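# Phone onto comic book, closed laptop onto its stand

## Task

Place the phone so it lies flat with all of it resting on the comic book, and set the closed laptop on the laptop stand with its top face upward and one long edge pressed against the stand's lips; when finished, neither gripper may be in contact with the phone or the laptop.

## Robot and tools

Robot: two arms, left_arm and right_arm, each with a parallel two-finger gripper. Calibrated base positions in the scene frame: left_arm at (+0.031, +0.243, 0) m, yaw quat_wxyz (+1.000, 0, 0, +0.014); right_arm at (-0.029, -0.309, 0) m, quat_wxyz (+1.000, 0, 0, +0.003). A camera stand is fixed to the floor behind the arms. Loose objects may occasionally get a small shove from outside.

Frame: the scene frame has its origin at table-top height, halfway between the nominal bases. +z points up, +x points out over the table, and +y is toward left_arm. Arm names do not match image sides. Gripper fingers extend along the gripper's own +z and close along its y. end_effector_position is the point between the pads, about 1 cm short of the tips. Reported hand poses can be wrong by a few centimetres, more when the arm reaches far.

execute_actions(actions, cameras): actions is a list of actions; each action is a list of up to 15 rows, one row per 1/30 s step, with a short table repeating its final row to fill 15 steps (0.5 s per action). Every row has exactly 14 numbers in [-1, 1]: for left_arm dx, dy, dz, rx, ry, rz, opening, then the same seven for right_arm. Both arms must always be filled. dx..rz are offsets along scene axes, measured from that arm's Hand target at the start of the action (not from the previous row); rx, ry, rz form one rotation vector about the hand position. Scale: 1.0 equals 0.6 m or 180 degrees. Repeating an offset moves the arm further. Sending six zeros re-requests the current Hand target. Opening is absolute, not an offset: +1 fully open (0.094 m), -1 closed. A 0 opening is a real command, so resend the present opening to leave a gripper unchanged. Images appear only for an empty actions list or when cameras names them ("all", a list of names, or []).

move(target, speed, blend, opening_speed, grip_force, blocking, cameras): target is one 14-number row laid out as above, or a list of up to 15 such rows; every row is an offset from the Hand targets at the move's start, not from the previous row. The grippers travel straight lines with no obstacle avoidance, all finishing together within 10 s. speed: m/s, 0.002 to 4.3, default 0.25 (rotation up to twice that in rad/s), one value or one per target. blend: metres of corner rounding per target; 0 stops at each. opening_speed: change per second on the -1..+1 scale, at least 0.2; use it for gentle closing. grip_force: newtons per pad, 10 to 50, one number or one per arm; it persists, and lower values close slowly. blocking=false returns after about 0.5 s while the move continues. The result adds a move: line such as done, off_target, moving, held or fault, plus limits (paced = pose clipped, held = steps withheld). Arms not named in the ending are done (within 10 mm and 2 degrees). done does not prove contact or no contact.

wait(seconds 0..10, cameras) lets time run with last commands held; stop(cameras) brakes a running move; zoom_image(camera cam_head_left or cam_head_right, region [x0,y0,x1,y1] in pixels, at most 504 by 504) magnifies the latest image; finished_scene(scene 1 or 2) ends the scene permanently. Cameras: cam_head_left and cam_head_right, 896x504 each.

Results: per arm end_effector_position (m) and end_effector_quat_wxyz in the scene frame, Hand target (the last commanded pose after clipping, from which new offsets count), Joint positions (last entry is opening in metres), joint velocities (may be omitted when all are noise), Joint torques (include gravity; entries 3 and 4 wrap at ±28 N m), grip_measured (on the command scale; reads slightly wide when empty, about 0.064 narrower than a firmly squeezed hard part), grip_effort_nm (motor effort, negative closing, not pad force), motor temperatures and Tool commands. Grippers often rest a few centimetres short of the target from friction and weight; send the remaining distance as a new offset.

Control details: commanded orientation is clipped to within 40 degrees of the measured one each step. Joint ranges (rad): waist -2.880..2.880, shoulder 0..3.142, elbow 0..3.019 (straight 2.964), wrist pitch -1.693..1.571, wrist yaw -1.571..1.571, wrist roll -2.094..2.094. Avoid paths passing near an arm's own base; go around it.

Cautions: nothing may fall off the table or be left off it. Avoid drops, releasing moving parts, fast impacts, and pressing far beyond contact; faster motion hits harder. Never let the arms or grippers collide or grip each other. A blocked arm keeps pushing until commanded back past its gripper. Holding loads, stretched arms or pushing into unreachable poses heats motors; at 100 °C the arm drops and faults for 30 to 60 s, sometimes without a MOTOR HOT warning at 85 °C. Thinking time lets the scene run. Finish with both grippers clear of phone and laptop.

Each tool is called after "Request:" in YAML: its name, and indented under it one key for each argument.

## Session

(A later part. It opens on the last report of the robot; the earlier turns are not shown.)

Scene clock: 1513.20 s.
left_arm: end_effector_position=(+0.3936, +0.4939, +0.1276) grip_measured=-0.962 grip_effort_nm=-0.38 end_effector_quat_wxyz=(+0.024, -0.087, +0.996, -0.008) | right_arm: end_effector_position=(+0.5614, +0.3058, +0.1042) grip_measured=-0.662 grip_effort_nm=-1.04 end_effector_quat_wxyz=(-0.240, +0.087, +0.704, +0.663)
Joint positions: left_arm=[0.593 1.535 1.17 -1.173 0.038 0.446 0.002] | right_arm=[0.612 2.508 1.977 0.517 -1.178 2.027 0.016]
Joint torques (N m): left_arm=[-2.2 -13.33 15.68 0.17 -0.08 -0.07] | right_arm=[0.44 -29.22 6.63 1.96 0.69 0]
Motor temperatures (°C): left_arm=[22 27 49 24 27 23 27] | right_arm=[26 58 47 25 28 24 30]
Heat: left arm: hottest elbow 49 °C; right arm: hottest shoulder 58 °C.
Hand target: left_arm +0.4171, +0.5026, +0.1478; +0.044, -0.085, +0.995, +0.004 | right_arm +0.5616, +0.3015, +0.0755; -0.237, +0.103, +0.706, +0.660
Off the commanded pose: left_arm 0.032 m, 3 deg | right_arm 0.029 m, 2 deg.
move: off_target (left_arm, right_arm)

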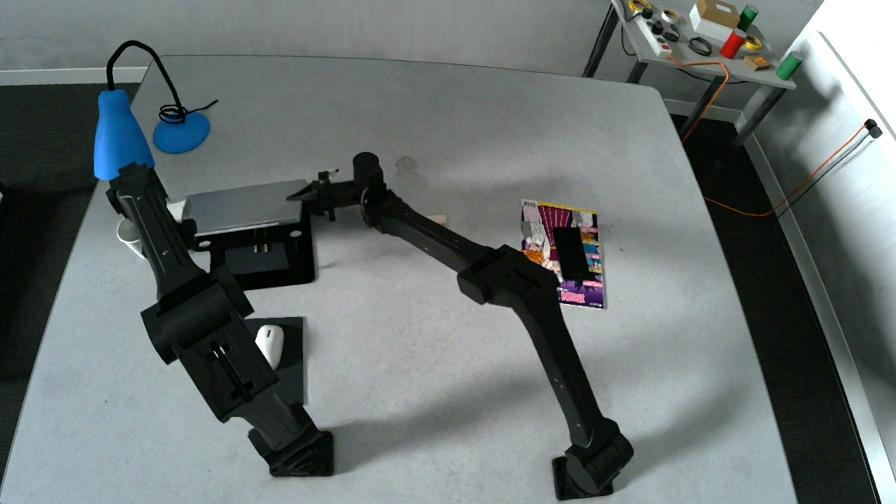

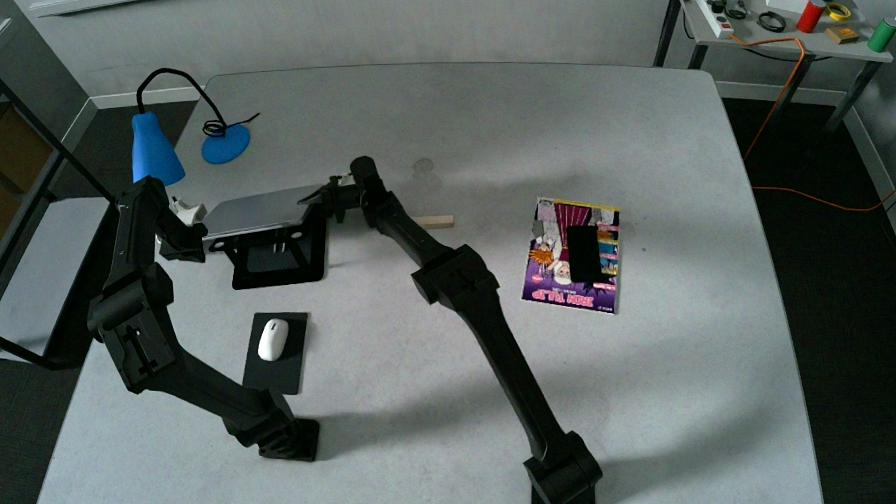

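Request:
move:
  target: [0.04, 0.0, 0.0, 0, 0, 0, -0.97, 0, 0, 0, 0, 0, 0, -0.97]
  speed: 0.04
  cameras: ["all"]

Request:
zoom_image:
  camera: "cam_head_left"
  region: [130, 150, 330, 290]

Request:
zoom_image:
  camera: "cam_head_right"
  region: [130, 150, 330, 290]

Scene clock: 1517.40 s.
left_arm: end_effector_position=(+0.4179, +0.4943, +0.1280) grip_measured=-0.962 grip_effort_nm=-0.38 end_effector_quat_wxyz=(+0.025, -0.087, +0.996, -0.008) | right_arm: end_effector_position=(+0.5614, +0.3058, +0.1042) grip_measured=-0.662 grip_effort_nm=-1.04 end_effector_quat_wxyz=(-0.240, +0.087, +0.704, +0.663)
Joint positions: left_arm=[0.563 1.584 1.229 -1.181 0.038 0.417 0.002] | right_arm=[0.612 2.508 1.977 0.517 -1.178 2.027 0.016]
Joint torques (N m): left_arm=[-2.96 -13.92 15.64 0.06 -0.1 -0.1] | right_arm=[0.32 -29.16 6.61 1.98 0.7 0]
Motor temperatures (°C): left_arm=[22 27 49 24 27 23 27] | right_arm=[26 59 47 25 28 24 30]
Heat: left arm: hottest elbow 49 °C; right arm: hottest shoulder 59 °C.
Hand target: left_arm +0.4411, +0.5027, +0.1478; +0.044, -0.085, +0.995, +0.004 | right_arm +0.5616, +0.3015, +0.0755; -0.237, +0.103, +0.706, +0.660
Off the commanded pose: left_arm 0.032 m, 3 deg | right_arm 0.029 m, 2 deg.
move: off_target (left_arm, right_arm)

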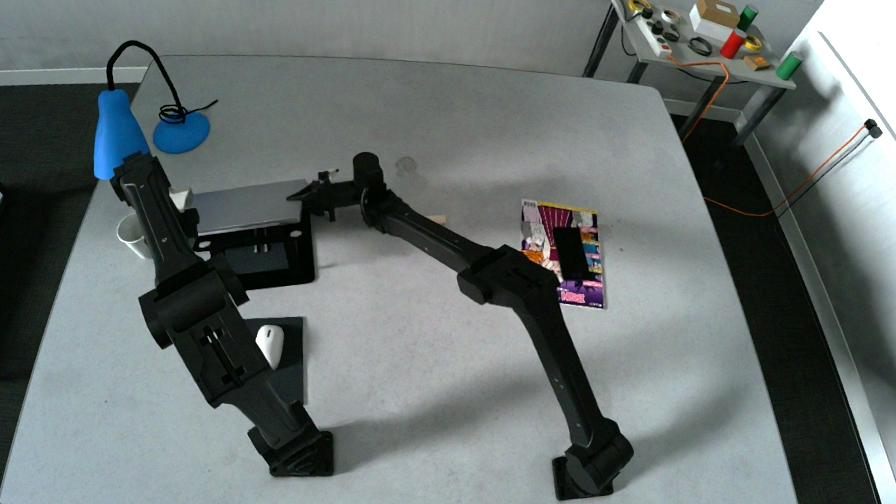

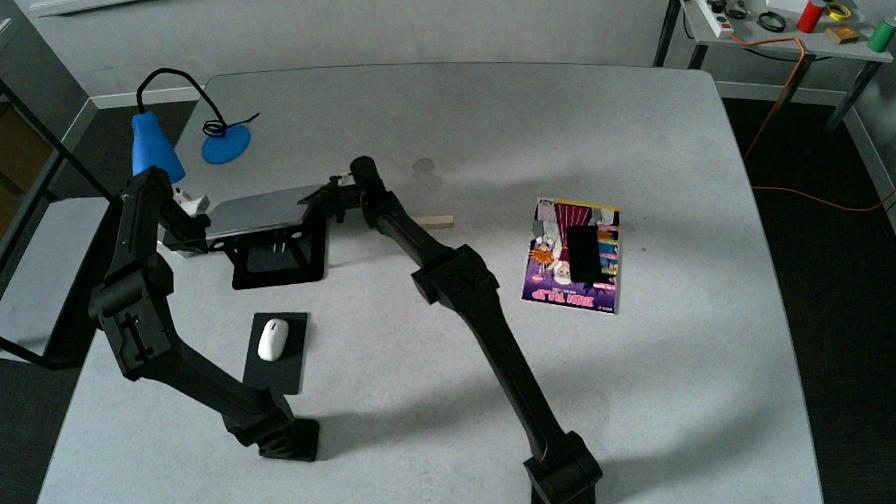

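Scaled by 2.520.

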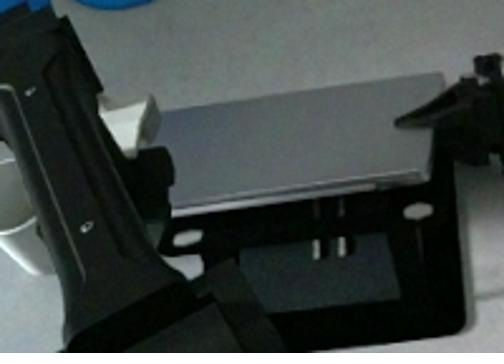

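Scaled by 2.520.

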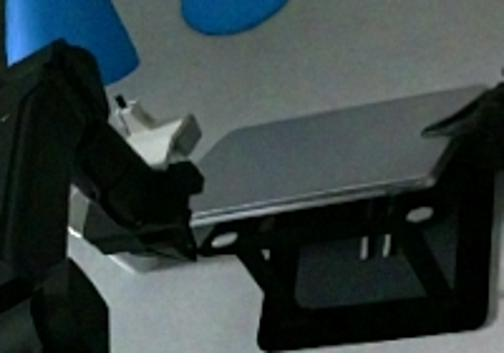

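Request:
move:
  target: [0.033, 0.0, 0.0, 0, 0, 0, -0.97, 0, 0, 0, 0, 0, 0, -0.97]
  speed: 0.04
  cameras: ["all"]

Request:
zoom_image:
  camera: "cam_head_left"
  region: [130, 150, 330, 290]

Request:
zoom_image:
  camera: "cam_head_right"
  region: [130, 150, 330, 290]

Scene clock: 1522.10 s.
left_arm: end_effector_position=(+0.4373, +0.4950, +0.1278) grip_measured=-0.962 grip_effort_nm=-0.38 end_effector_quat_wxyz=(+0.024, -0.087, +0.996, -0.008) | right_arm: end_effector_position=(+0.5614, +0.3058, +0.1042) grip_measured=-0.662 grip_effort_nm=-1.04 end_effector_quat_wxyz=(-0.240, +0.087, +0.704, +0.663)
Joint positions: left_arm=[0.541 1.625 1.28 -1.19 0.036 0.395 0.002] | right_arm=[0.612 2.508 1.977 0.517 -1.178 2.027 0.016]
Joint torques (N m): left_arm=[-2.37 -14.74 15.84 0.13 -0.09 -0.09] | right_arm=[0.44 -29.16 6.61 1.99 0.7 0]
Motor temperatures (°C): left_arm=[22 27 50 24 27 23 27] | right_arm=[26 59 47 25 28 24 30]
Heat: left arm: hottest elbow 50 °C; right arm: hottest shoulder 59 °C.
Hand target: left_arm +0.4607, +0.5027, +0.1478; +0.044, -0.085, +0.995, +0.004 | right_arm +0.5616, +0.3015, +0.0755; -0.237, +0.103, +0.706, +0.660
Off the commanded pose: left_arm 0.032 m, 3 deg | right_arm 0.029 m, 2 deg.
move: off_target (left_arm, right_arm)

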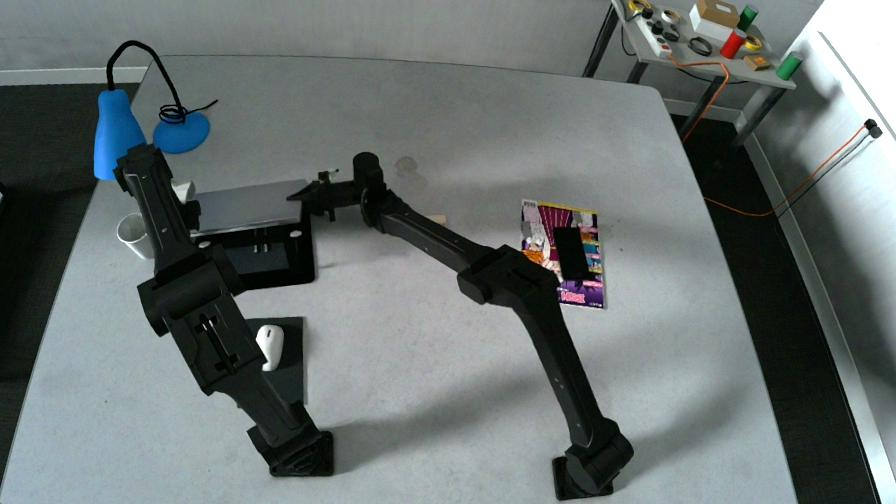

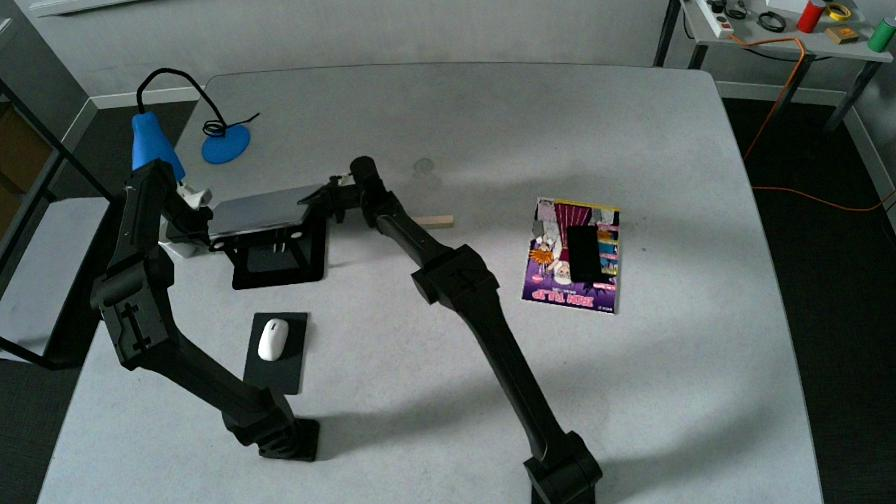

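Scaled by 2.520.

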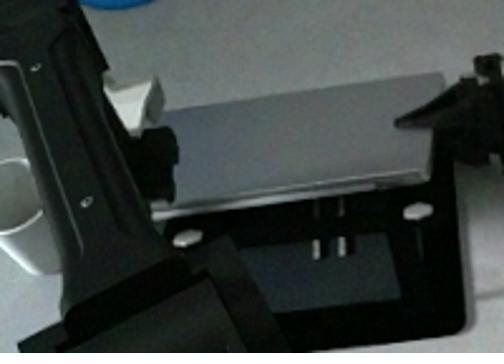

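Scaled by 2.520.

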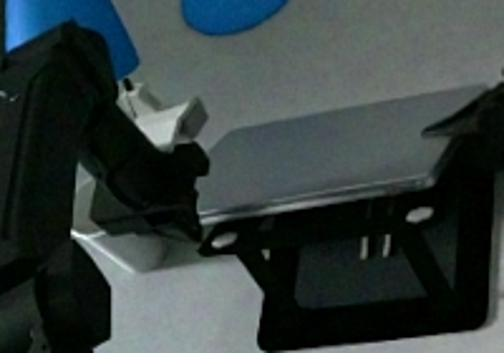

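Request:
move:
  target: [0.03, 0.0, 0.0, 0, 0, 0, -0.97, 0, 0, 0, 0, 0, 0, -0.97]
  speed: 0.04
  cameras: ["all"]

Request:
zoom_image:
  camera: "cam_head_left"
  region: [130, 150, 330, 290]

Request:
zoom_image:
  camera: "cam_head_right"
  region: [170, 170, 270, 270]

Scene clock: 1530.50 s.
left_arm: end_effector_position=(+0.4454, +0.4957, +0.1292) grip_measured=-0.962 grip_effort_nm=-0.38 end_effector_quat_wxyz=(+0.015, -0.091, +0.996, -0.009) | right_arm: end_effector_position=(+0.5613, +0.3057, +0.1040) grip_measured=-0.662 grip_effort_nm=-1.04 end_effector_quat_wxyz=(-0.240, +0.087, +0.704, +0.663)
Joint positions: left_arm=[0.531 1.652 1.318 -1.217 0.03 0.377 0.002] | right_arm=[0.612 2.508 1.976 0.518 -1.178 2.029 0.016]
Joint torques (N m): left_arm=[-3.43 -13.39 16.58 0.62 0.08 -0.09] | right_arm=[0.32 -29.16 6.69 1.94 0.69 -0.01]
Motor temperatures (°C): left_arm=[22 27 50 24 27 23 27] | right_arm=[26 59 46 25 28 24 30]
Heat: left arm: hottest elbow 50 °C; right arm: hottest shoulder 59 °C.
Hand target: left_arm +0.4787, +0.5028, +0.1477; +0.044, -0.085, +0.995, +0.004 | right_arm +0.5617, +0.3016, +0.0756; -0.237, +0.103, +0.706, +0.660
Off the commanded pose: left_arm 0.039 m, 4 deg | right_arm 0.029 m, 2 deg.
move: off_target (left_arm, right_arm)

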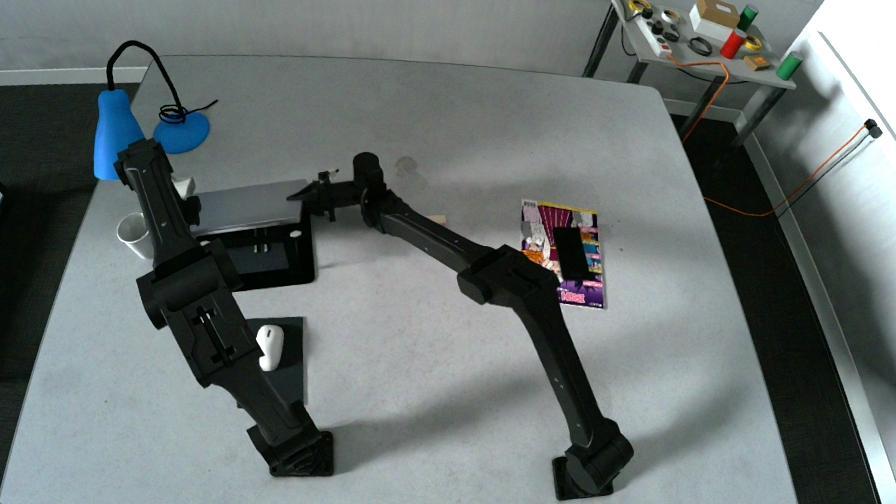

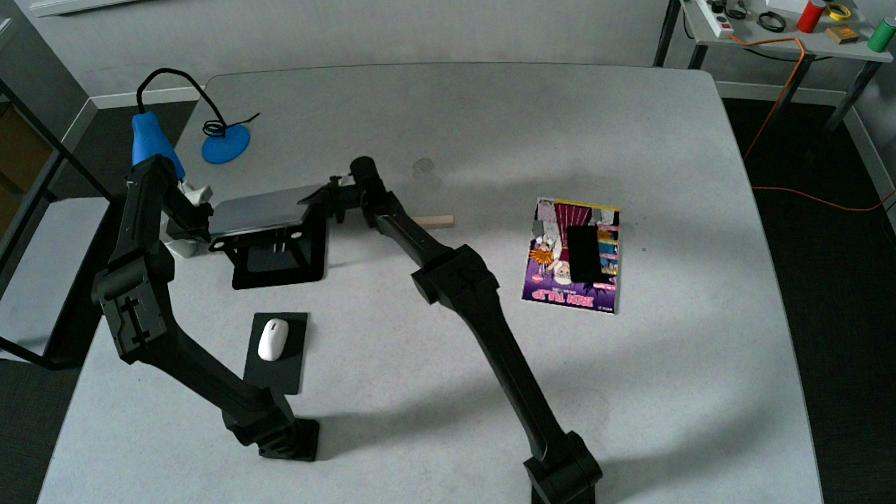

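Scaled by 2.520.

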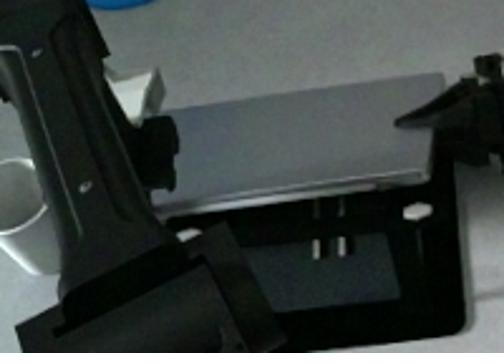

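Scaled by 5.040.

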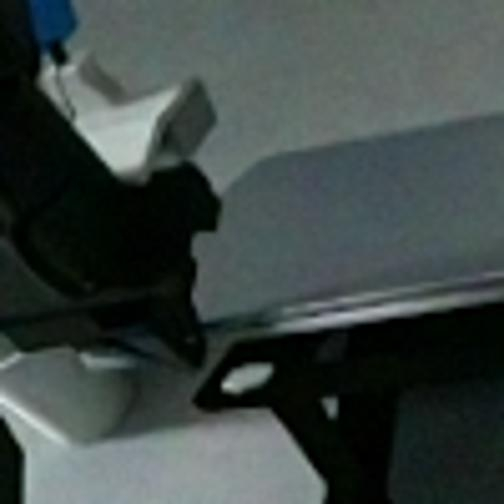

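Request:
move:
  target: [0.03, 0.0, 0.0, 0, 0, 0, -0.97, 0, 0, 0, 0, 0, 0, -0.97]
  speed: 0.04
  cameras: ["all"]

Request:
zoom_image:
  camera: "cam_head_left"
  region: [130, 150, 330, 290]

Request:
zoom_image:
  camera: "cam_head_right"
  region: [170, 170, 270, 270]

Scene clock: 1534.93 s.
left_arm: end_effector_position=(+0.4529, +0.4976, +0.1294) grip_measured=-0.962 grip_effort_nm=-0.38 end_effector_quat_wxyz=(+0.005, -0.096, +0.995, -0.010) | right_arm: end_effector_position=(+0.5624, +0.3058, +0.1035) grip_measured=-0.662 grip_effort_nm=-1.04 end_effector_quat_wxyz=(-0.238, +0.091, +0.703, +0.664)
Joint positions: left_arm=[0.523 1.681 1.356 -1.245 0.023 0.36 0.002] | right_arm=[0.612 2.508 1.974 0.521 -1.169 2.032 0.016]
Joint torques (N m): left_arm=[-3.96 -14.1 17.59 1.13 0.29 -0.09] | right_arm=[0.32 -29.04 6.84 1.84 0.42 -0.04]
Motor temperatures (°C): left_arm=[22 27 51 24 27 23 27] | right_arm=[26 59 46 25 28 24 30]
Heat: left arm: hottest elbow 51 °C; right arm: hottest shoulder 59 °C.
Hand target: left_arm +0.4968, +0.5027, +0.1477; +0.044, -0.085, +0.995, +0.004 | right_arm +0.5617, +0.3016, +0.0755; -0.237, +0.103, +0.706, +0.660
Off the commanded pose: left_arm 0.048 m, 5 deg | right_arm 0.028 m, 1 deg.
move: off_target (left_arm, right_arm)

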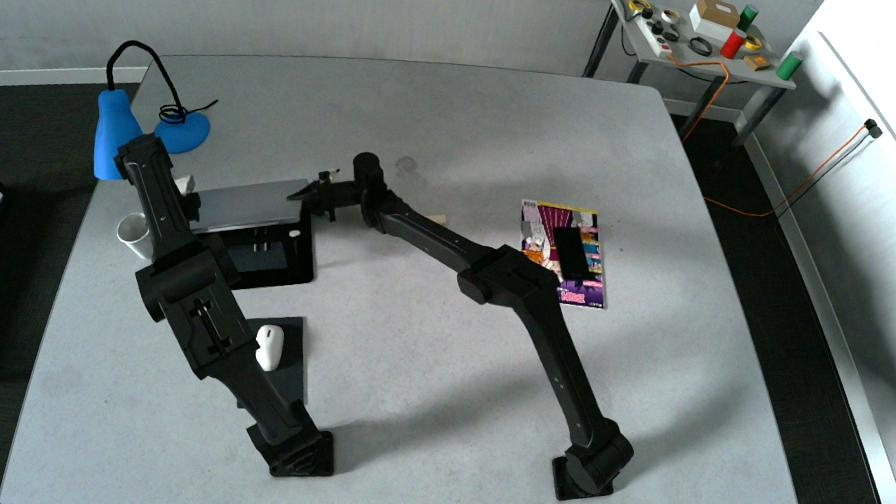

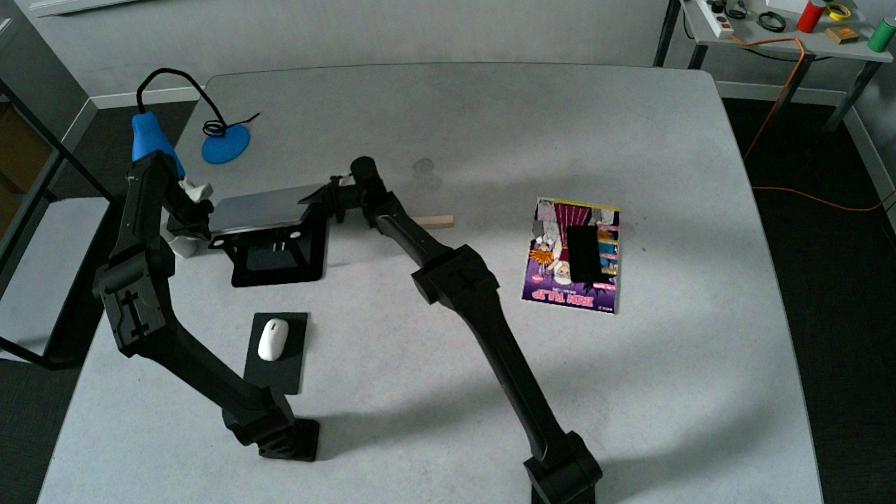

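Scaled by 2.520.

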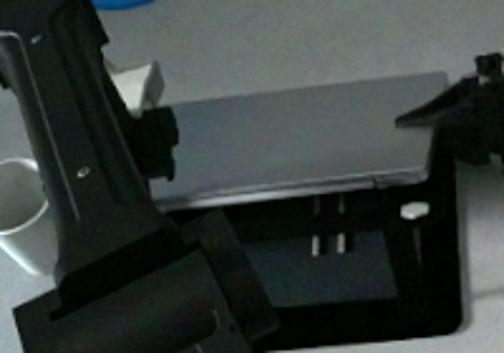

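Scaled by 5.040.

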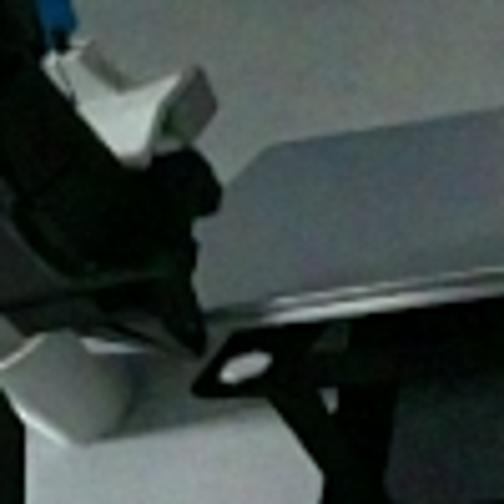

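Request:
move:
  target: [0.0, 0.0, 0.0, 0, 0, 0, -0.97, 0, 0, 0.1, 0, 0, 0, -0.97]
  speed: 0.04
  cameras: ["all"]

Request:
zoom_image:
  camera: "cam_head_left"
  region: [130, 150, 330, 290]

Request:
zoom_image:
  camera: "cam_head_right"
  region: [170, 170, 270, 270]

Scene clock: 1556.97 s.
left_arm: end_effector_position=(+0.4547, +0.4984, +0.1295) grip_measured=-0.962 grip_effort_nm=-0.38 end_effector_quat_wxyz=(+0.005, -0.096, +0.995, -0.008) | right_arm: end_effector_position=(+0.5615, +0.3052, +0.1080) grip_measured=-0.662 grip_effort_nm=-1.04 end_effector_quat_wxyz=(-0.237, +0.101, +0.708, +0.657)
Joint positions: left_arm=[0.522 1.685 1.361 -1.245 0.02 0.358 0.002] | right_arm=[0.613 2.483 1.957 0.467 -1.156 2.005 0.016]
Joint torques (N m): left_arm=[-4.19 -15.09 17.17 1.13 0.49 -0.07] | right_arm=[0.32 -34.43 7.8 0.81 -0.08 0.24]
Motor temperatures (°C): left_arm=[22 28 50 24 27 23 27] | right_arm=[26 59 46 25 27 24 30]
Heat: left arm: hottest elbow 50 °C; right arm: hottest shoulder 59 °C.
Hand target: left_arm +0.4969, +0.5026, +0.1479; +0.044, -0.085, +0.995, +0.004 | right_arm +0.5615, +0.3017, +0.1355; -0.237, +0.103, +0.706, +0.659
Off the commanded pose: left_arm 0.046 m, 5 deg | right_arm 0.028 m, 0 deg.
move: off_target (left_arm, right_arm)

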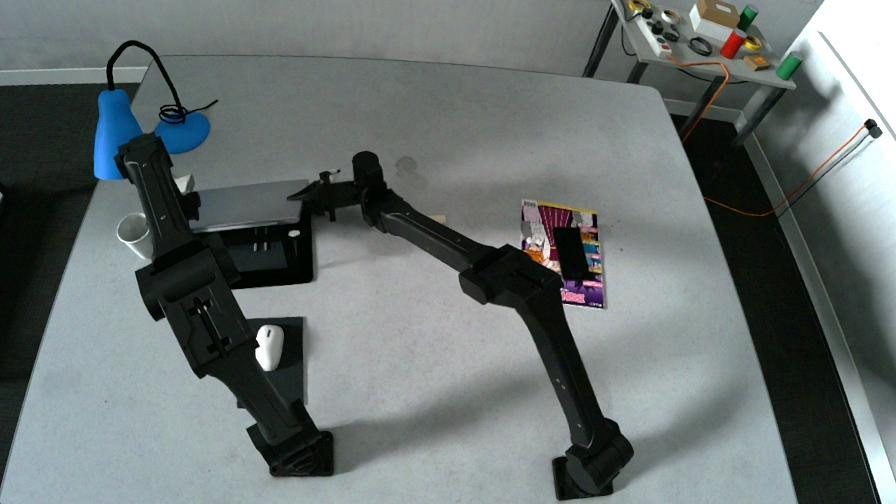

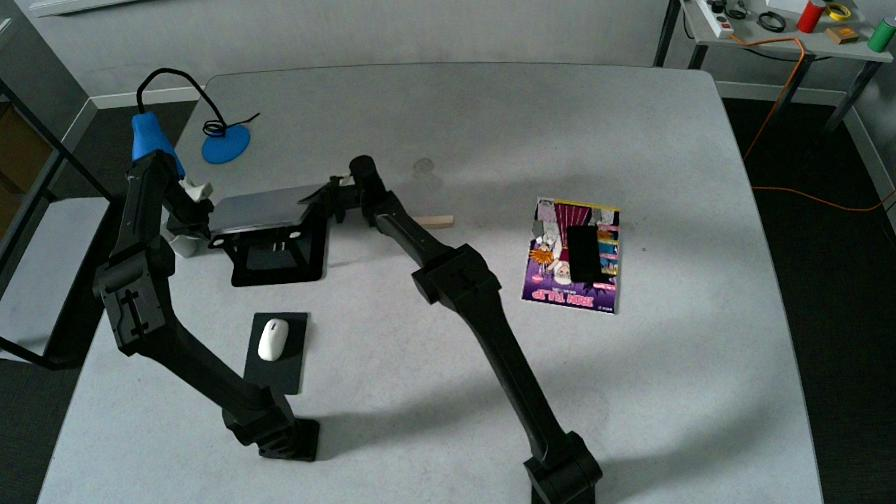

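Scaled by 2.520.

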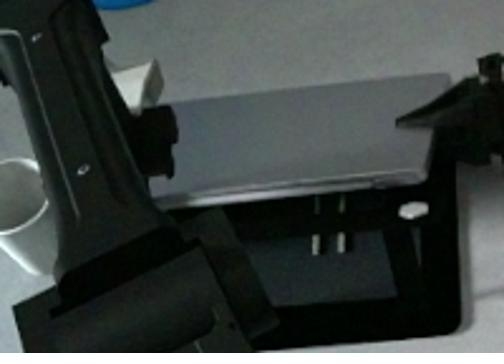

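Scaled by 5.040.

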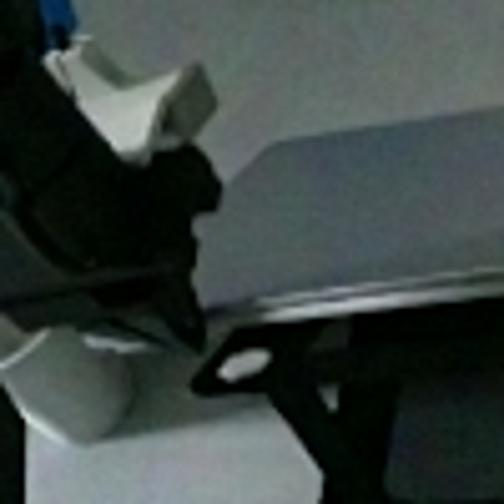

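Request:
move:
  target: [0.03, 0.0, 0.0, 0, 0, 0, -0.97, 0, 0, 0.02, 0, 0, 0, -0.97]
  speed: 0.04
  cameras: ["all"]

Request:
zoom_image:
  camera: "cam_head_left"
  region: [180, 160, 330, 260]

Request:
zoom_image:
  camera: "cam_head_right"
  region: [170, 170, 270, 270]

Scene clock: 1561.40 s.
left_arm: end_effector_position=(+0.4641, +0.5015, +0.1292) grip_measured=-0.962 grip_effort_nm=-0.38 end_effector_quat_wxyz=(-0.001, -0.101, +0.995, -0.009) | right_arm: end_effector_position=(+0.5633, +0.3061, +0.1113) grip_measured=-0.662 grip_effort_nm=-1.04 end_effector_quat_wxyz=(-0.234, +0.108, +0.710, +0.656)
Joint positions: left_arm=[0.516 1.716 1.401 -1.265 0.016 0.343 0.002] | right_arm=[0.614 2.475 1.957 0.443 -1.143 1.997 0.016]
Joint torques (N m): left_arm=[-4.72 -14.15 18.02 1.36 0.57 -0.1] | right_arm=[0.26 -35.02 8.06 1.11 -0.53 0.34]
Motor temperatures (°C): left_arm=[22 28 50 24 27 23 27] | right_arm=[26 60 46 25 27 24 30]
Heat: left arm: hottest elbow 50 °C; right arm: hottest shoulder 60 °C.
Hand target: left_arm +0.5149, +0.5027, +0.1479; +0.044, -0.085, +0.995, +0.004 | right_arm +0.5616, +0.3016, +0.1474; -0.237, +0.103, +0.706, +0.660
Off the commanded pose: left_arm 0.054 m, 6 deg | right_arm 0.037 m, 1 deg.
move: off_target (left_arm, right_arm)

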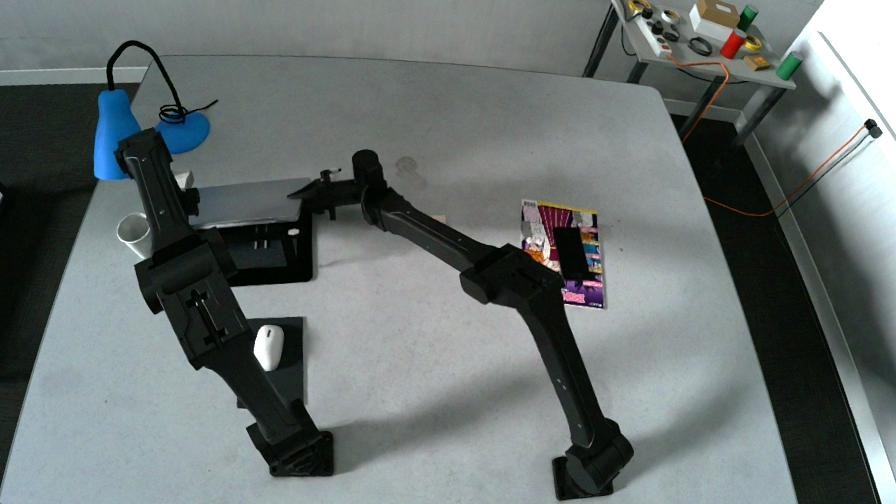

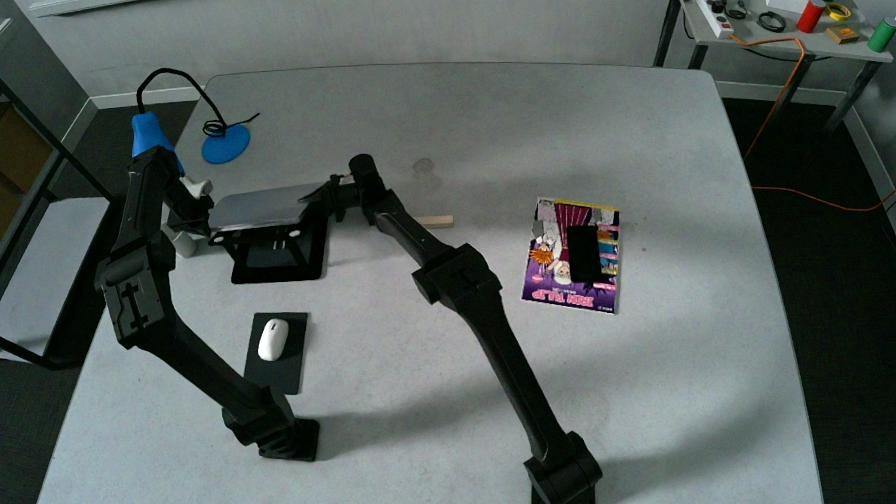

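Scaled by 3.360.

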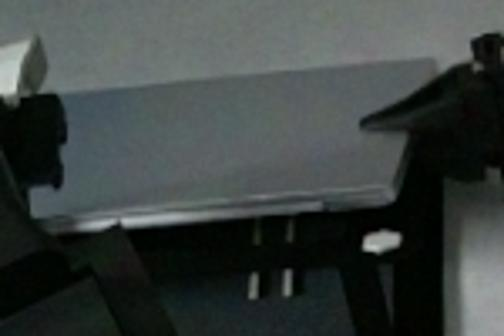

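Scaled by 5.040.

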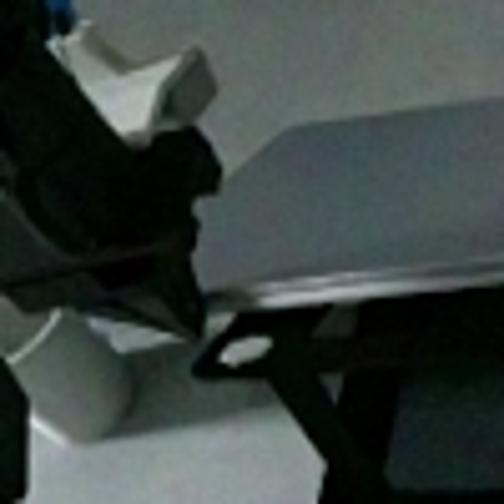

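Request:
zoom_image:
  camera: "cam_head_right"
  region: [240, 170, 340, 270]

Scaled by 5.040.

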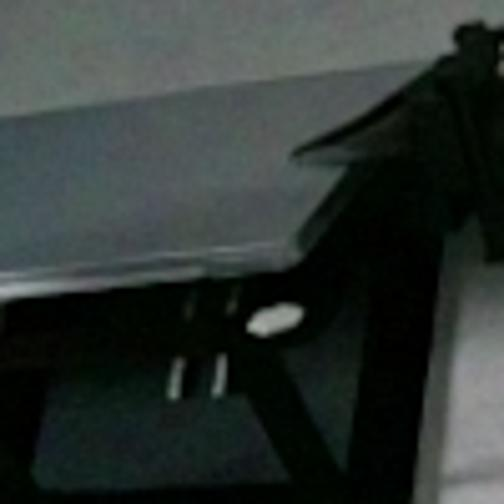

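Request:
move:
  target: [-0.14, 0.0, 0.0, 0, 0, 0, -0.97, 0, 0, -0.06, 0, 0, 0, -0.97]
  speed: 0.06
  cameras: ["all"]

Request:
zoom_image:
  camera: "cam_head_left"
  region: [130, 150, 330, 290]

Request:
zoom_image:
  camera: "cam_head_right"
  region: [150, 150, 350, 290]

Scene clock: 1587.30 s.
left_arm: end_effector_position=(+0.4344, +0.4988, +0.1397) grip_measured=-0.962 grip_effort_nm=-0.38 end_effector_quat_wxyz=(+0.031, -0.084, +0.996, -0.001) | right_arm: end_effector_position=(+0.5625, +0.3055, +0.1113) grip_measured=-0.662 grip_effort_nm=-1.03 end_effector_quat_wxyz=(-0.231, +0.104, +0.709, +0.659)
Joint positions: left_arm=[0.549 1.604 1.285 -1.2 0.031 0.408 0.002] | right_arm=[0.614 2.474 1.951 0.461 -1.142 1.997 0.016]
Joint torques (N m): left_arm=[-0.32 -18.14 8.62 1.06 0.12 0.17] | right_arm=[0.21 -30.86 8.12 2.14 -0.54 0.27]
Motor temperatures (°C): left_arm=[22 28 52 24 27 23 27] | right_arm=[26 66 46 25 27 24 30]
Heat: left arm: hottest elbow 52 °C; right arm: hottest shoulder 66 °C.
Hand target: left_arm +0.4309, +0.5027, +0.1480; +0.044, -0.085, +0.995, +0.004 | right_arm +0.5616, +0.3016, +0.1118; -0.237, +0.102, +0.706, +0.660
Off the commanded pose: left_arm 0.010 m, 2 deg | right_arm 0.004 m, 1 deg.
move: done

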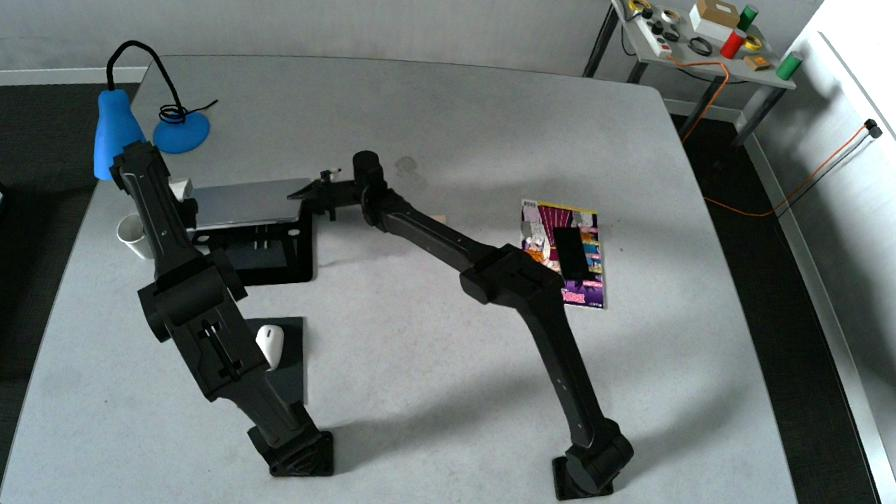

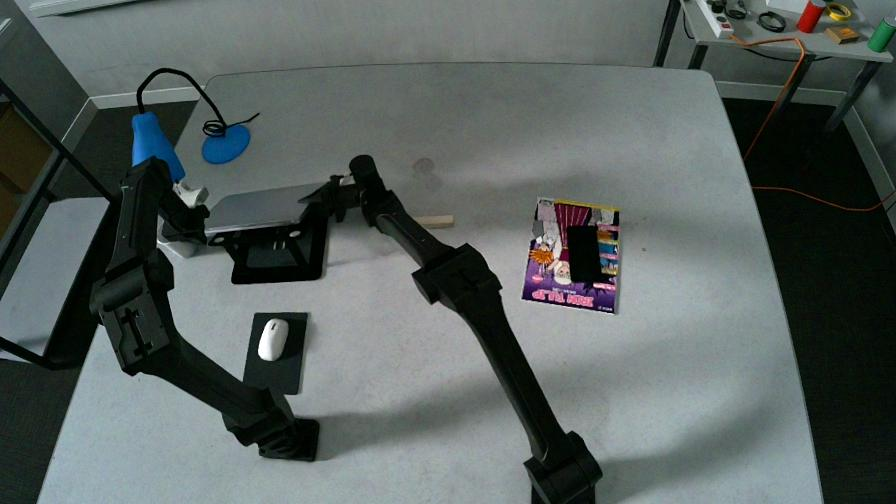

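Scaled by 2.520.

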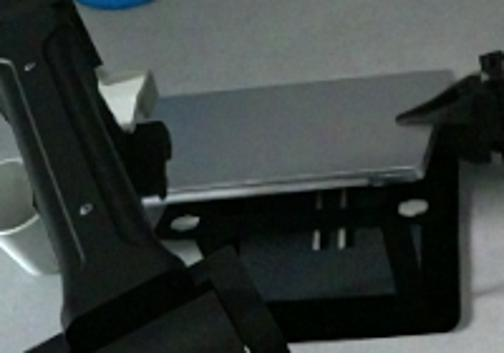

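Scaled by 2.520.

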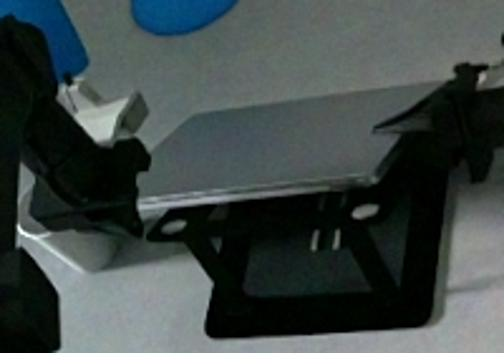

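Request:
move:
  target: [0, 0.0, 0.0, 0, 0, 0, -0.97, 0, 0, -0.07, 0, 0, 0, -0.97]
  speed: 0.06
  cameras: ["cam_head_left"]

Request:
zoom_image:
  camera: "cam_head_left"
  region: [130, 150, 330, 290]

Scene clock: 1590.90 s.
left_arm: end_effector_position=(+0.4344, +0.4988, +0.1397) grip_measured=-0.962 grip_effort_nm=-0.38 end_effector_quat_wxyz=(+0.031, -0.084, +0.996, -0.001) | right_arm: end_effector_position=(+0.5618, +0.3054, +0.1073) grip_measured=-0.662 grip_effort_nm=-1.04 end_effector_quat_wxyz=(-0.230, +0.098, +0.703, +0.666)
Joint positions: left_arm=[0.549 1.604 1.285 -1.2 0.031 0.409 0.002] | right_arm=[0.614 2.49 1.951 0.519 -1.147 2.024 0.016]
Joint torques (N m): left_arm=[-1.03 -17.08 8.81 0.91 0.15 0.1] | right_arm=[0.26 -26.7 8.35 2.36 -0.36 0.05]
Motor temperatures (°C): left_arm=[22 28 51 24 27 23 27] | right_arm=[26 66 46 25 27 24 30]
Heat: left arm: hottest elbow 51 °C; right arm: hottest shoulder 66 °C.
Hand target: left_arm +0.4309, +0.5028, +0.1480; +0.044, -0.085, +0.995, +0.004 | right_arm +0.5616, +0.3016, +0.0696; -0.237, +0.103, +0.706, +0.660
Off the commanded pose: left_arm 0.010 m, 2 deg | right_arm 0.038 m, 1 deg.
move: off_target (right_arm)
Images, in order (width x height): cam_head_left 896x504.

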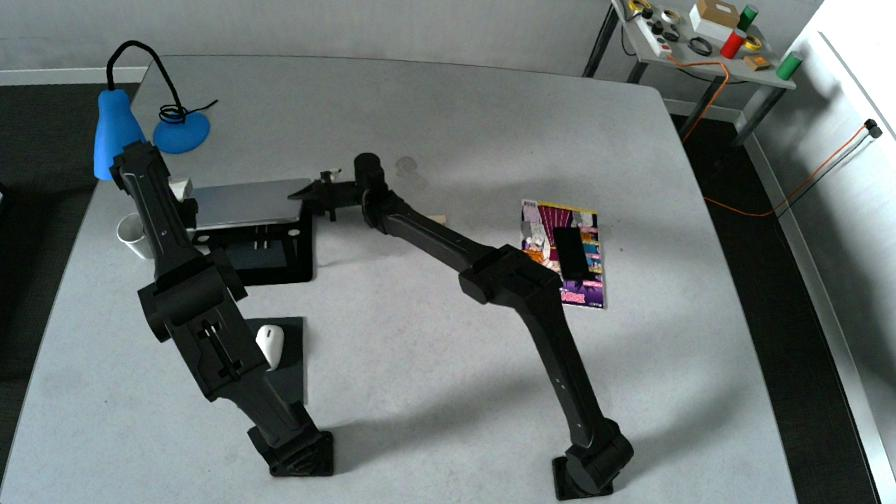

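Scaled by 2.520.

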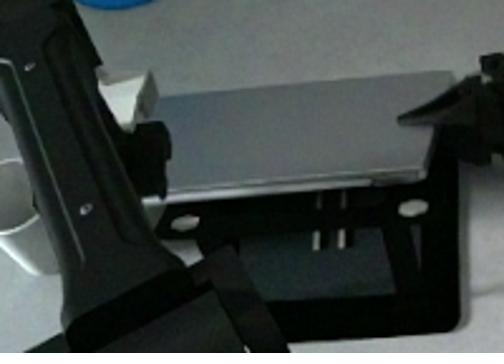

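Request:
move:
  target: [0, 0.0, 0.0, 0, 0, 0, -0.97, 0, 0, 0.063, 0, 0, 0, -0.97]
  speed: 0.06

Request:
move:
  target: [0, 0.0, 0.0, 0, 0, 0, -0.97, 0, 0, 0.008, 0, 0, 0, -0.4]
  speed: 0.05
  opening_speed: 0.3
  cameras: ["all"]

Request:
zoom_image:
  camera: "cam_head_left"
  region: [180, 150, 330, 250]

Request:
zoom_image:
  camera: "cam_head_right"
  region: [200, 150, 350, 250]

Scene clock: 1602.83 s.
left_arm: end_effector_position=(+0.4344, +0.4988, +0.1397) grip_measured=-0.962 grip_effort_nm=-0.38 end_effector_quat_wxyz=(+0.031, -0.084, +0.996, -0.001) | right_arm: end_effector_position=(+0.5617, +0.3054, +0.1063) grip_measured=-0.662 grip_effort_nm=-1.04 end_effector_quat_wxyz=(-0.232, +0.101, +0.704, +0.663)
Joint positions: left_arm=[0.549 1.604 1.285 -1.2 0.031 0.409 0.002] | right_arm=[0.614 2.489 1.951 0.51 -1.147 2.024 0.016]
Joint torques (N m): left_arm=[-1.03 -17.49 8.83 1.01 0.11 0.15] | right_arm=[0.32 -31.62 8.1 0.87 -0.35 0.03]
Motor temperatures (°C): left_arm=[22 28 50 24 27 23 27] | right_arm=[26 62 47 25 27 24 30]
Heat: left arm: hottest elbow 50 °C; right arm: hottest shoulder 62 °C.
Hand target: left_arm +0.4309, +0.5028, +0.1480; +0.044, -0.085, +0.995, +0.004 | right_arm +0.5616, +0.3016, +0.1075; -0.237, +0.103, +0.706, +0.660
Off the commanded pose: left_arm 0.010 m, 2 deg | right_arm 0.004 m, 1 deg.
move: done

Scene clock: 1605.03 s.
left_arm: end_effector_position=(+0.4344, +0.4988, +0.1397) grip_measured=-0.962 grip_effort_nm=-0.38 end_effector_quat_wxyz=(+0.031, -0.084, +0.996, -0.001) | right_arm: end_effector_position=(+0.5618, +0.3054, +0.1108) grip_measured=-0.403 grip_effort_nm=0.09 end_effector_quat_wxyz=(-0.230, +0.098, +0.705, +0.664)
Joint positions: left_arm=[0.549 1.604 1.285 -1.2 0.031 0.409 0.002] | right_arm=[0.614 2.482 1.951 0.502 -1.147 2.016 0.028]
Joint torques (N m): left_arm=[-1.44 -17.55 9.05 0.81 0.14 0.12] | right_arm=[0.26 -31.56 8.1 0.84 -0.35 0.12]
Motor temperatures (°C): left_arm=[22 28 50 24 27 23 27] | right_arm=[26 62 47 25 27 24 30]
Heat: left arm: hottest elbow 50 °C; right arm: hottest shoulder 62 °C.
Hand target: left_arm +0.4309, +0.5028, +0.1480; +0.044, -0.085, +0.995, +0.004 | right_arm +0.5615, +0.3016, +0.1121; -0.237, +0.103, +0.706, +0.659
Off the commanded pose: left_arm 0.010 m, 2 deg | right_arm 0.004 m, 1 deg.
move: done

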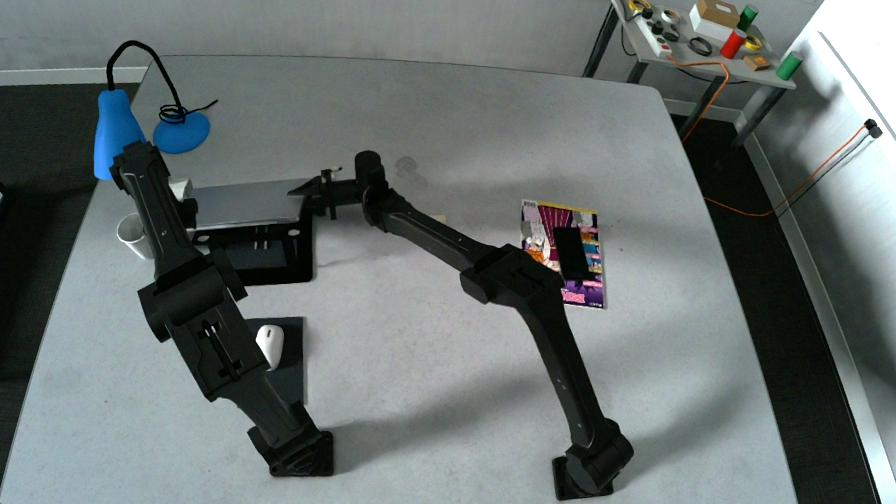

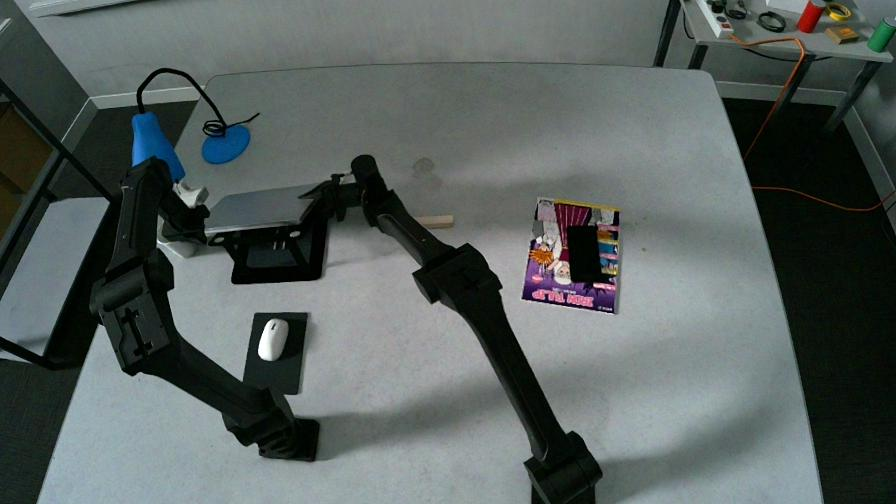

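Scaled by 3.360.

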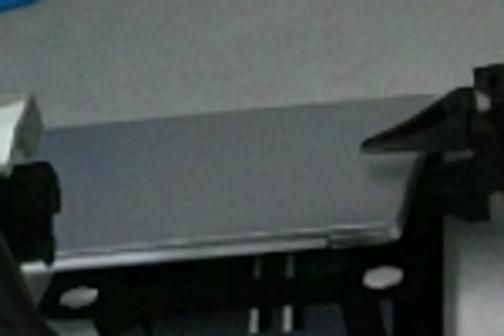

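Scaled by 3.360.

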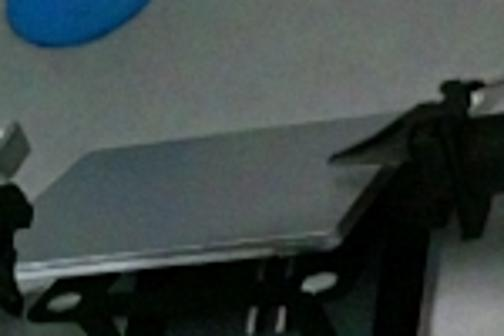

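Request:
move:
  target: [0, 0.0, 0.0, 0, 0, 0, -0.97, 0.039, -0.196, 0.0, 0, 0, 0, -0.4]
  speed: 0.04
  cameras: ["all"]

Request:
zoom_image:
  camera: "cam_head_left"
  region: [180, 150, 360, 270]

Request:
zoom_image:
  camera: "cam_head_right"
  region: [200, 150, 380, 270]

Scene clock: 1612.17 s.
left_arm: end_effector_position=(+0.4344, +0.4988, +0.1397) grip_measured=-0.962 grip_effort_nm=-0.38 end_effector_quat_wxyz=(+0.031, -0.084, +0.996, -0.001) | right_arm: end_effector_position=(+0.5830, +0.1920, +0.1033) grip_measured=-0.401 grip_effort_nm=0.07 end_effector_quat_wxyz=(-0.248, +0.109, +0.707, +0.653)
Joint positions: left_arm=[0.549 1.604 1.285 -1.2 0.031 0.409 0.002] | right_arm=[0.468 2.391 1.762 0.541 -1.306 2 0.028]
Joint torques (N m): left_arm=[-0.32 -17.79 8.8 0.73 0.15 0.11] | right_arm=[-0.15 -30.39 7.02 1.92 -0.15 0.04]
Motor temperatures (°C): left_arm=[22 28 49 24 27 23 27] | right_arm=[26 61 47 25 26 24 29]
Heat: left arm: hottest elbow 49 °C; right arm: hottest shoulder 61 °C.
Hand target: left_arm +0.4309, +0.5028, +0.1480; +0.044, -0.085, +0.995, +0.004 | right_arm +0.5849, +0.1841, +0.1123; -0.237, +0.102, +0.706, +0.660
Off the commanded pose: left_arm 0.010 m, 2 deg | right_arm 0.012 m, 2 deg.
move: off_target (right_arm)

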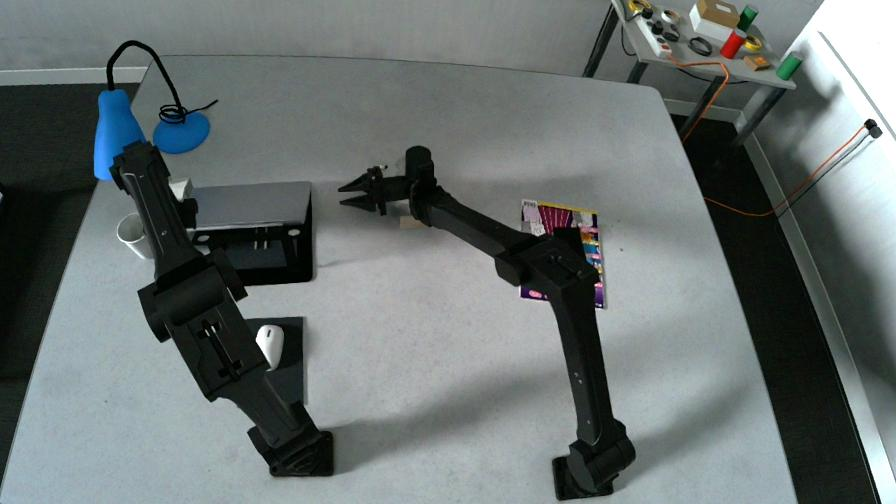

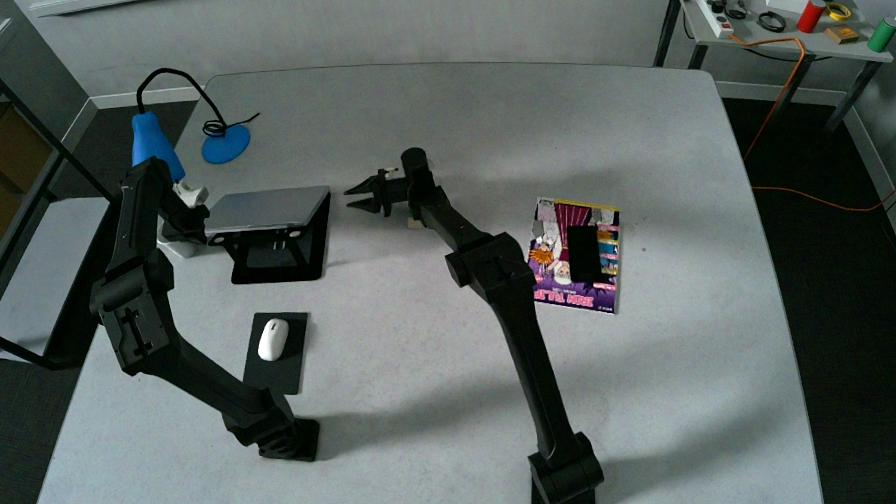

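Scaled by 2.800.

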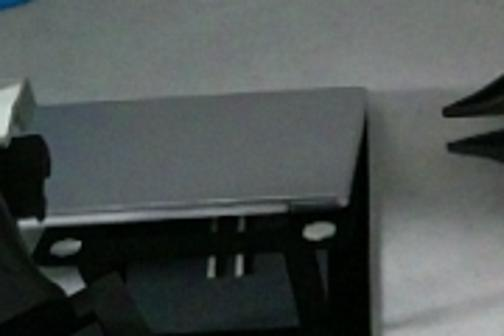

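Scaled by 2.800.

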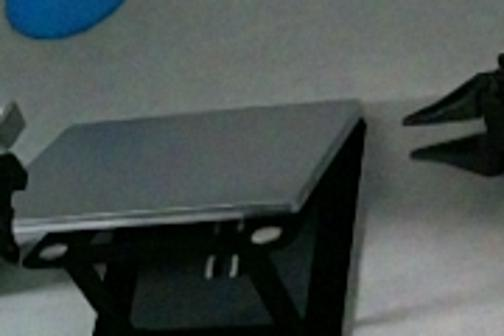

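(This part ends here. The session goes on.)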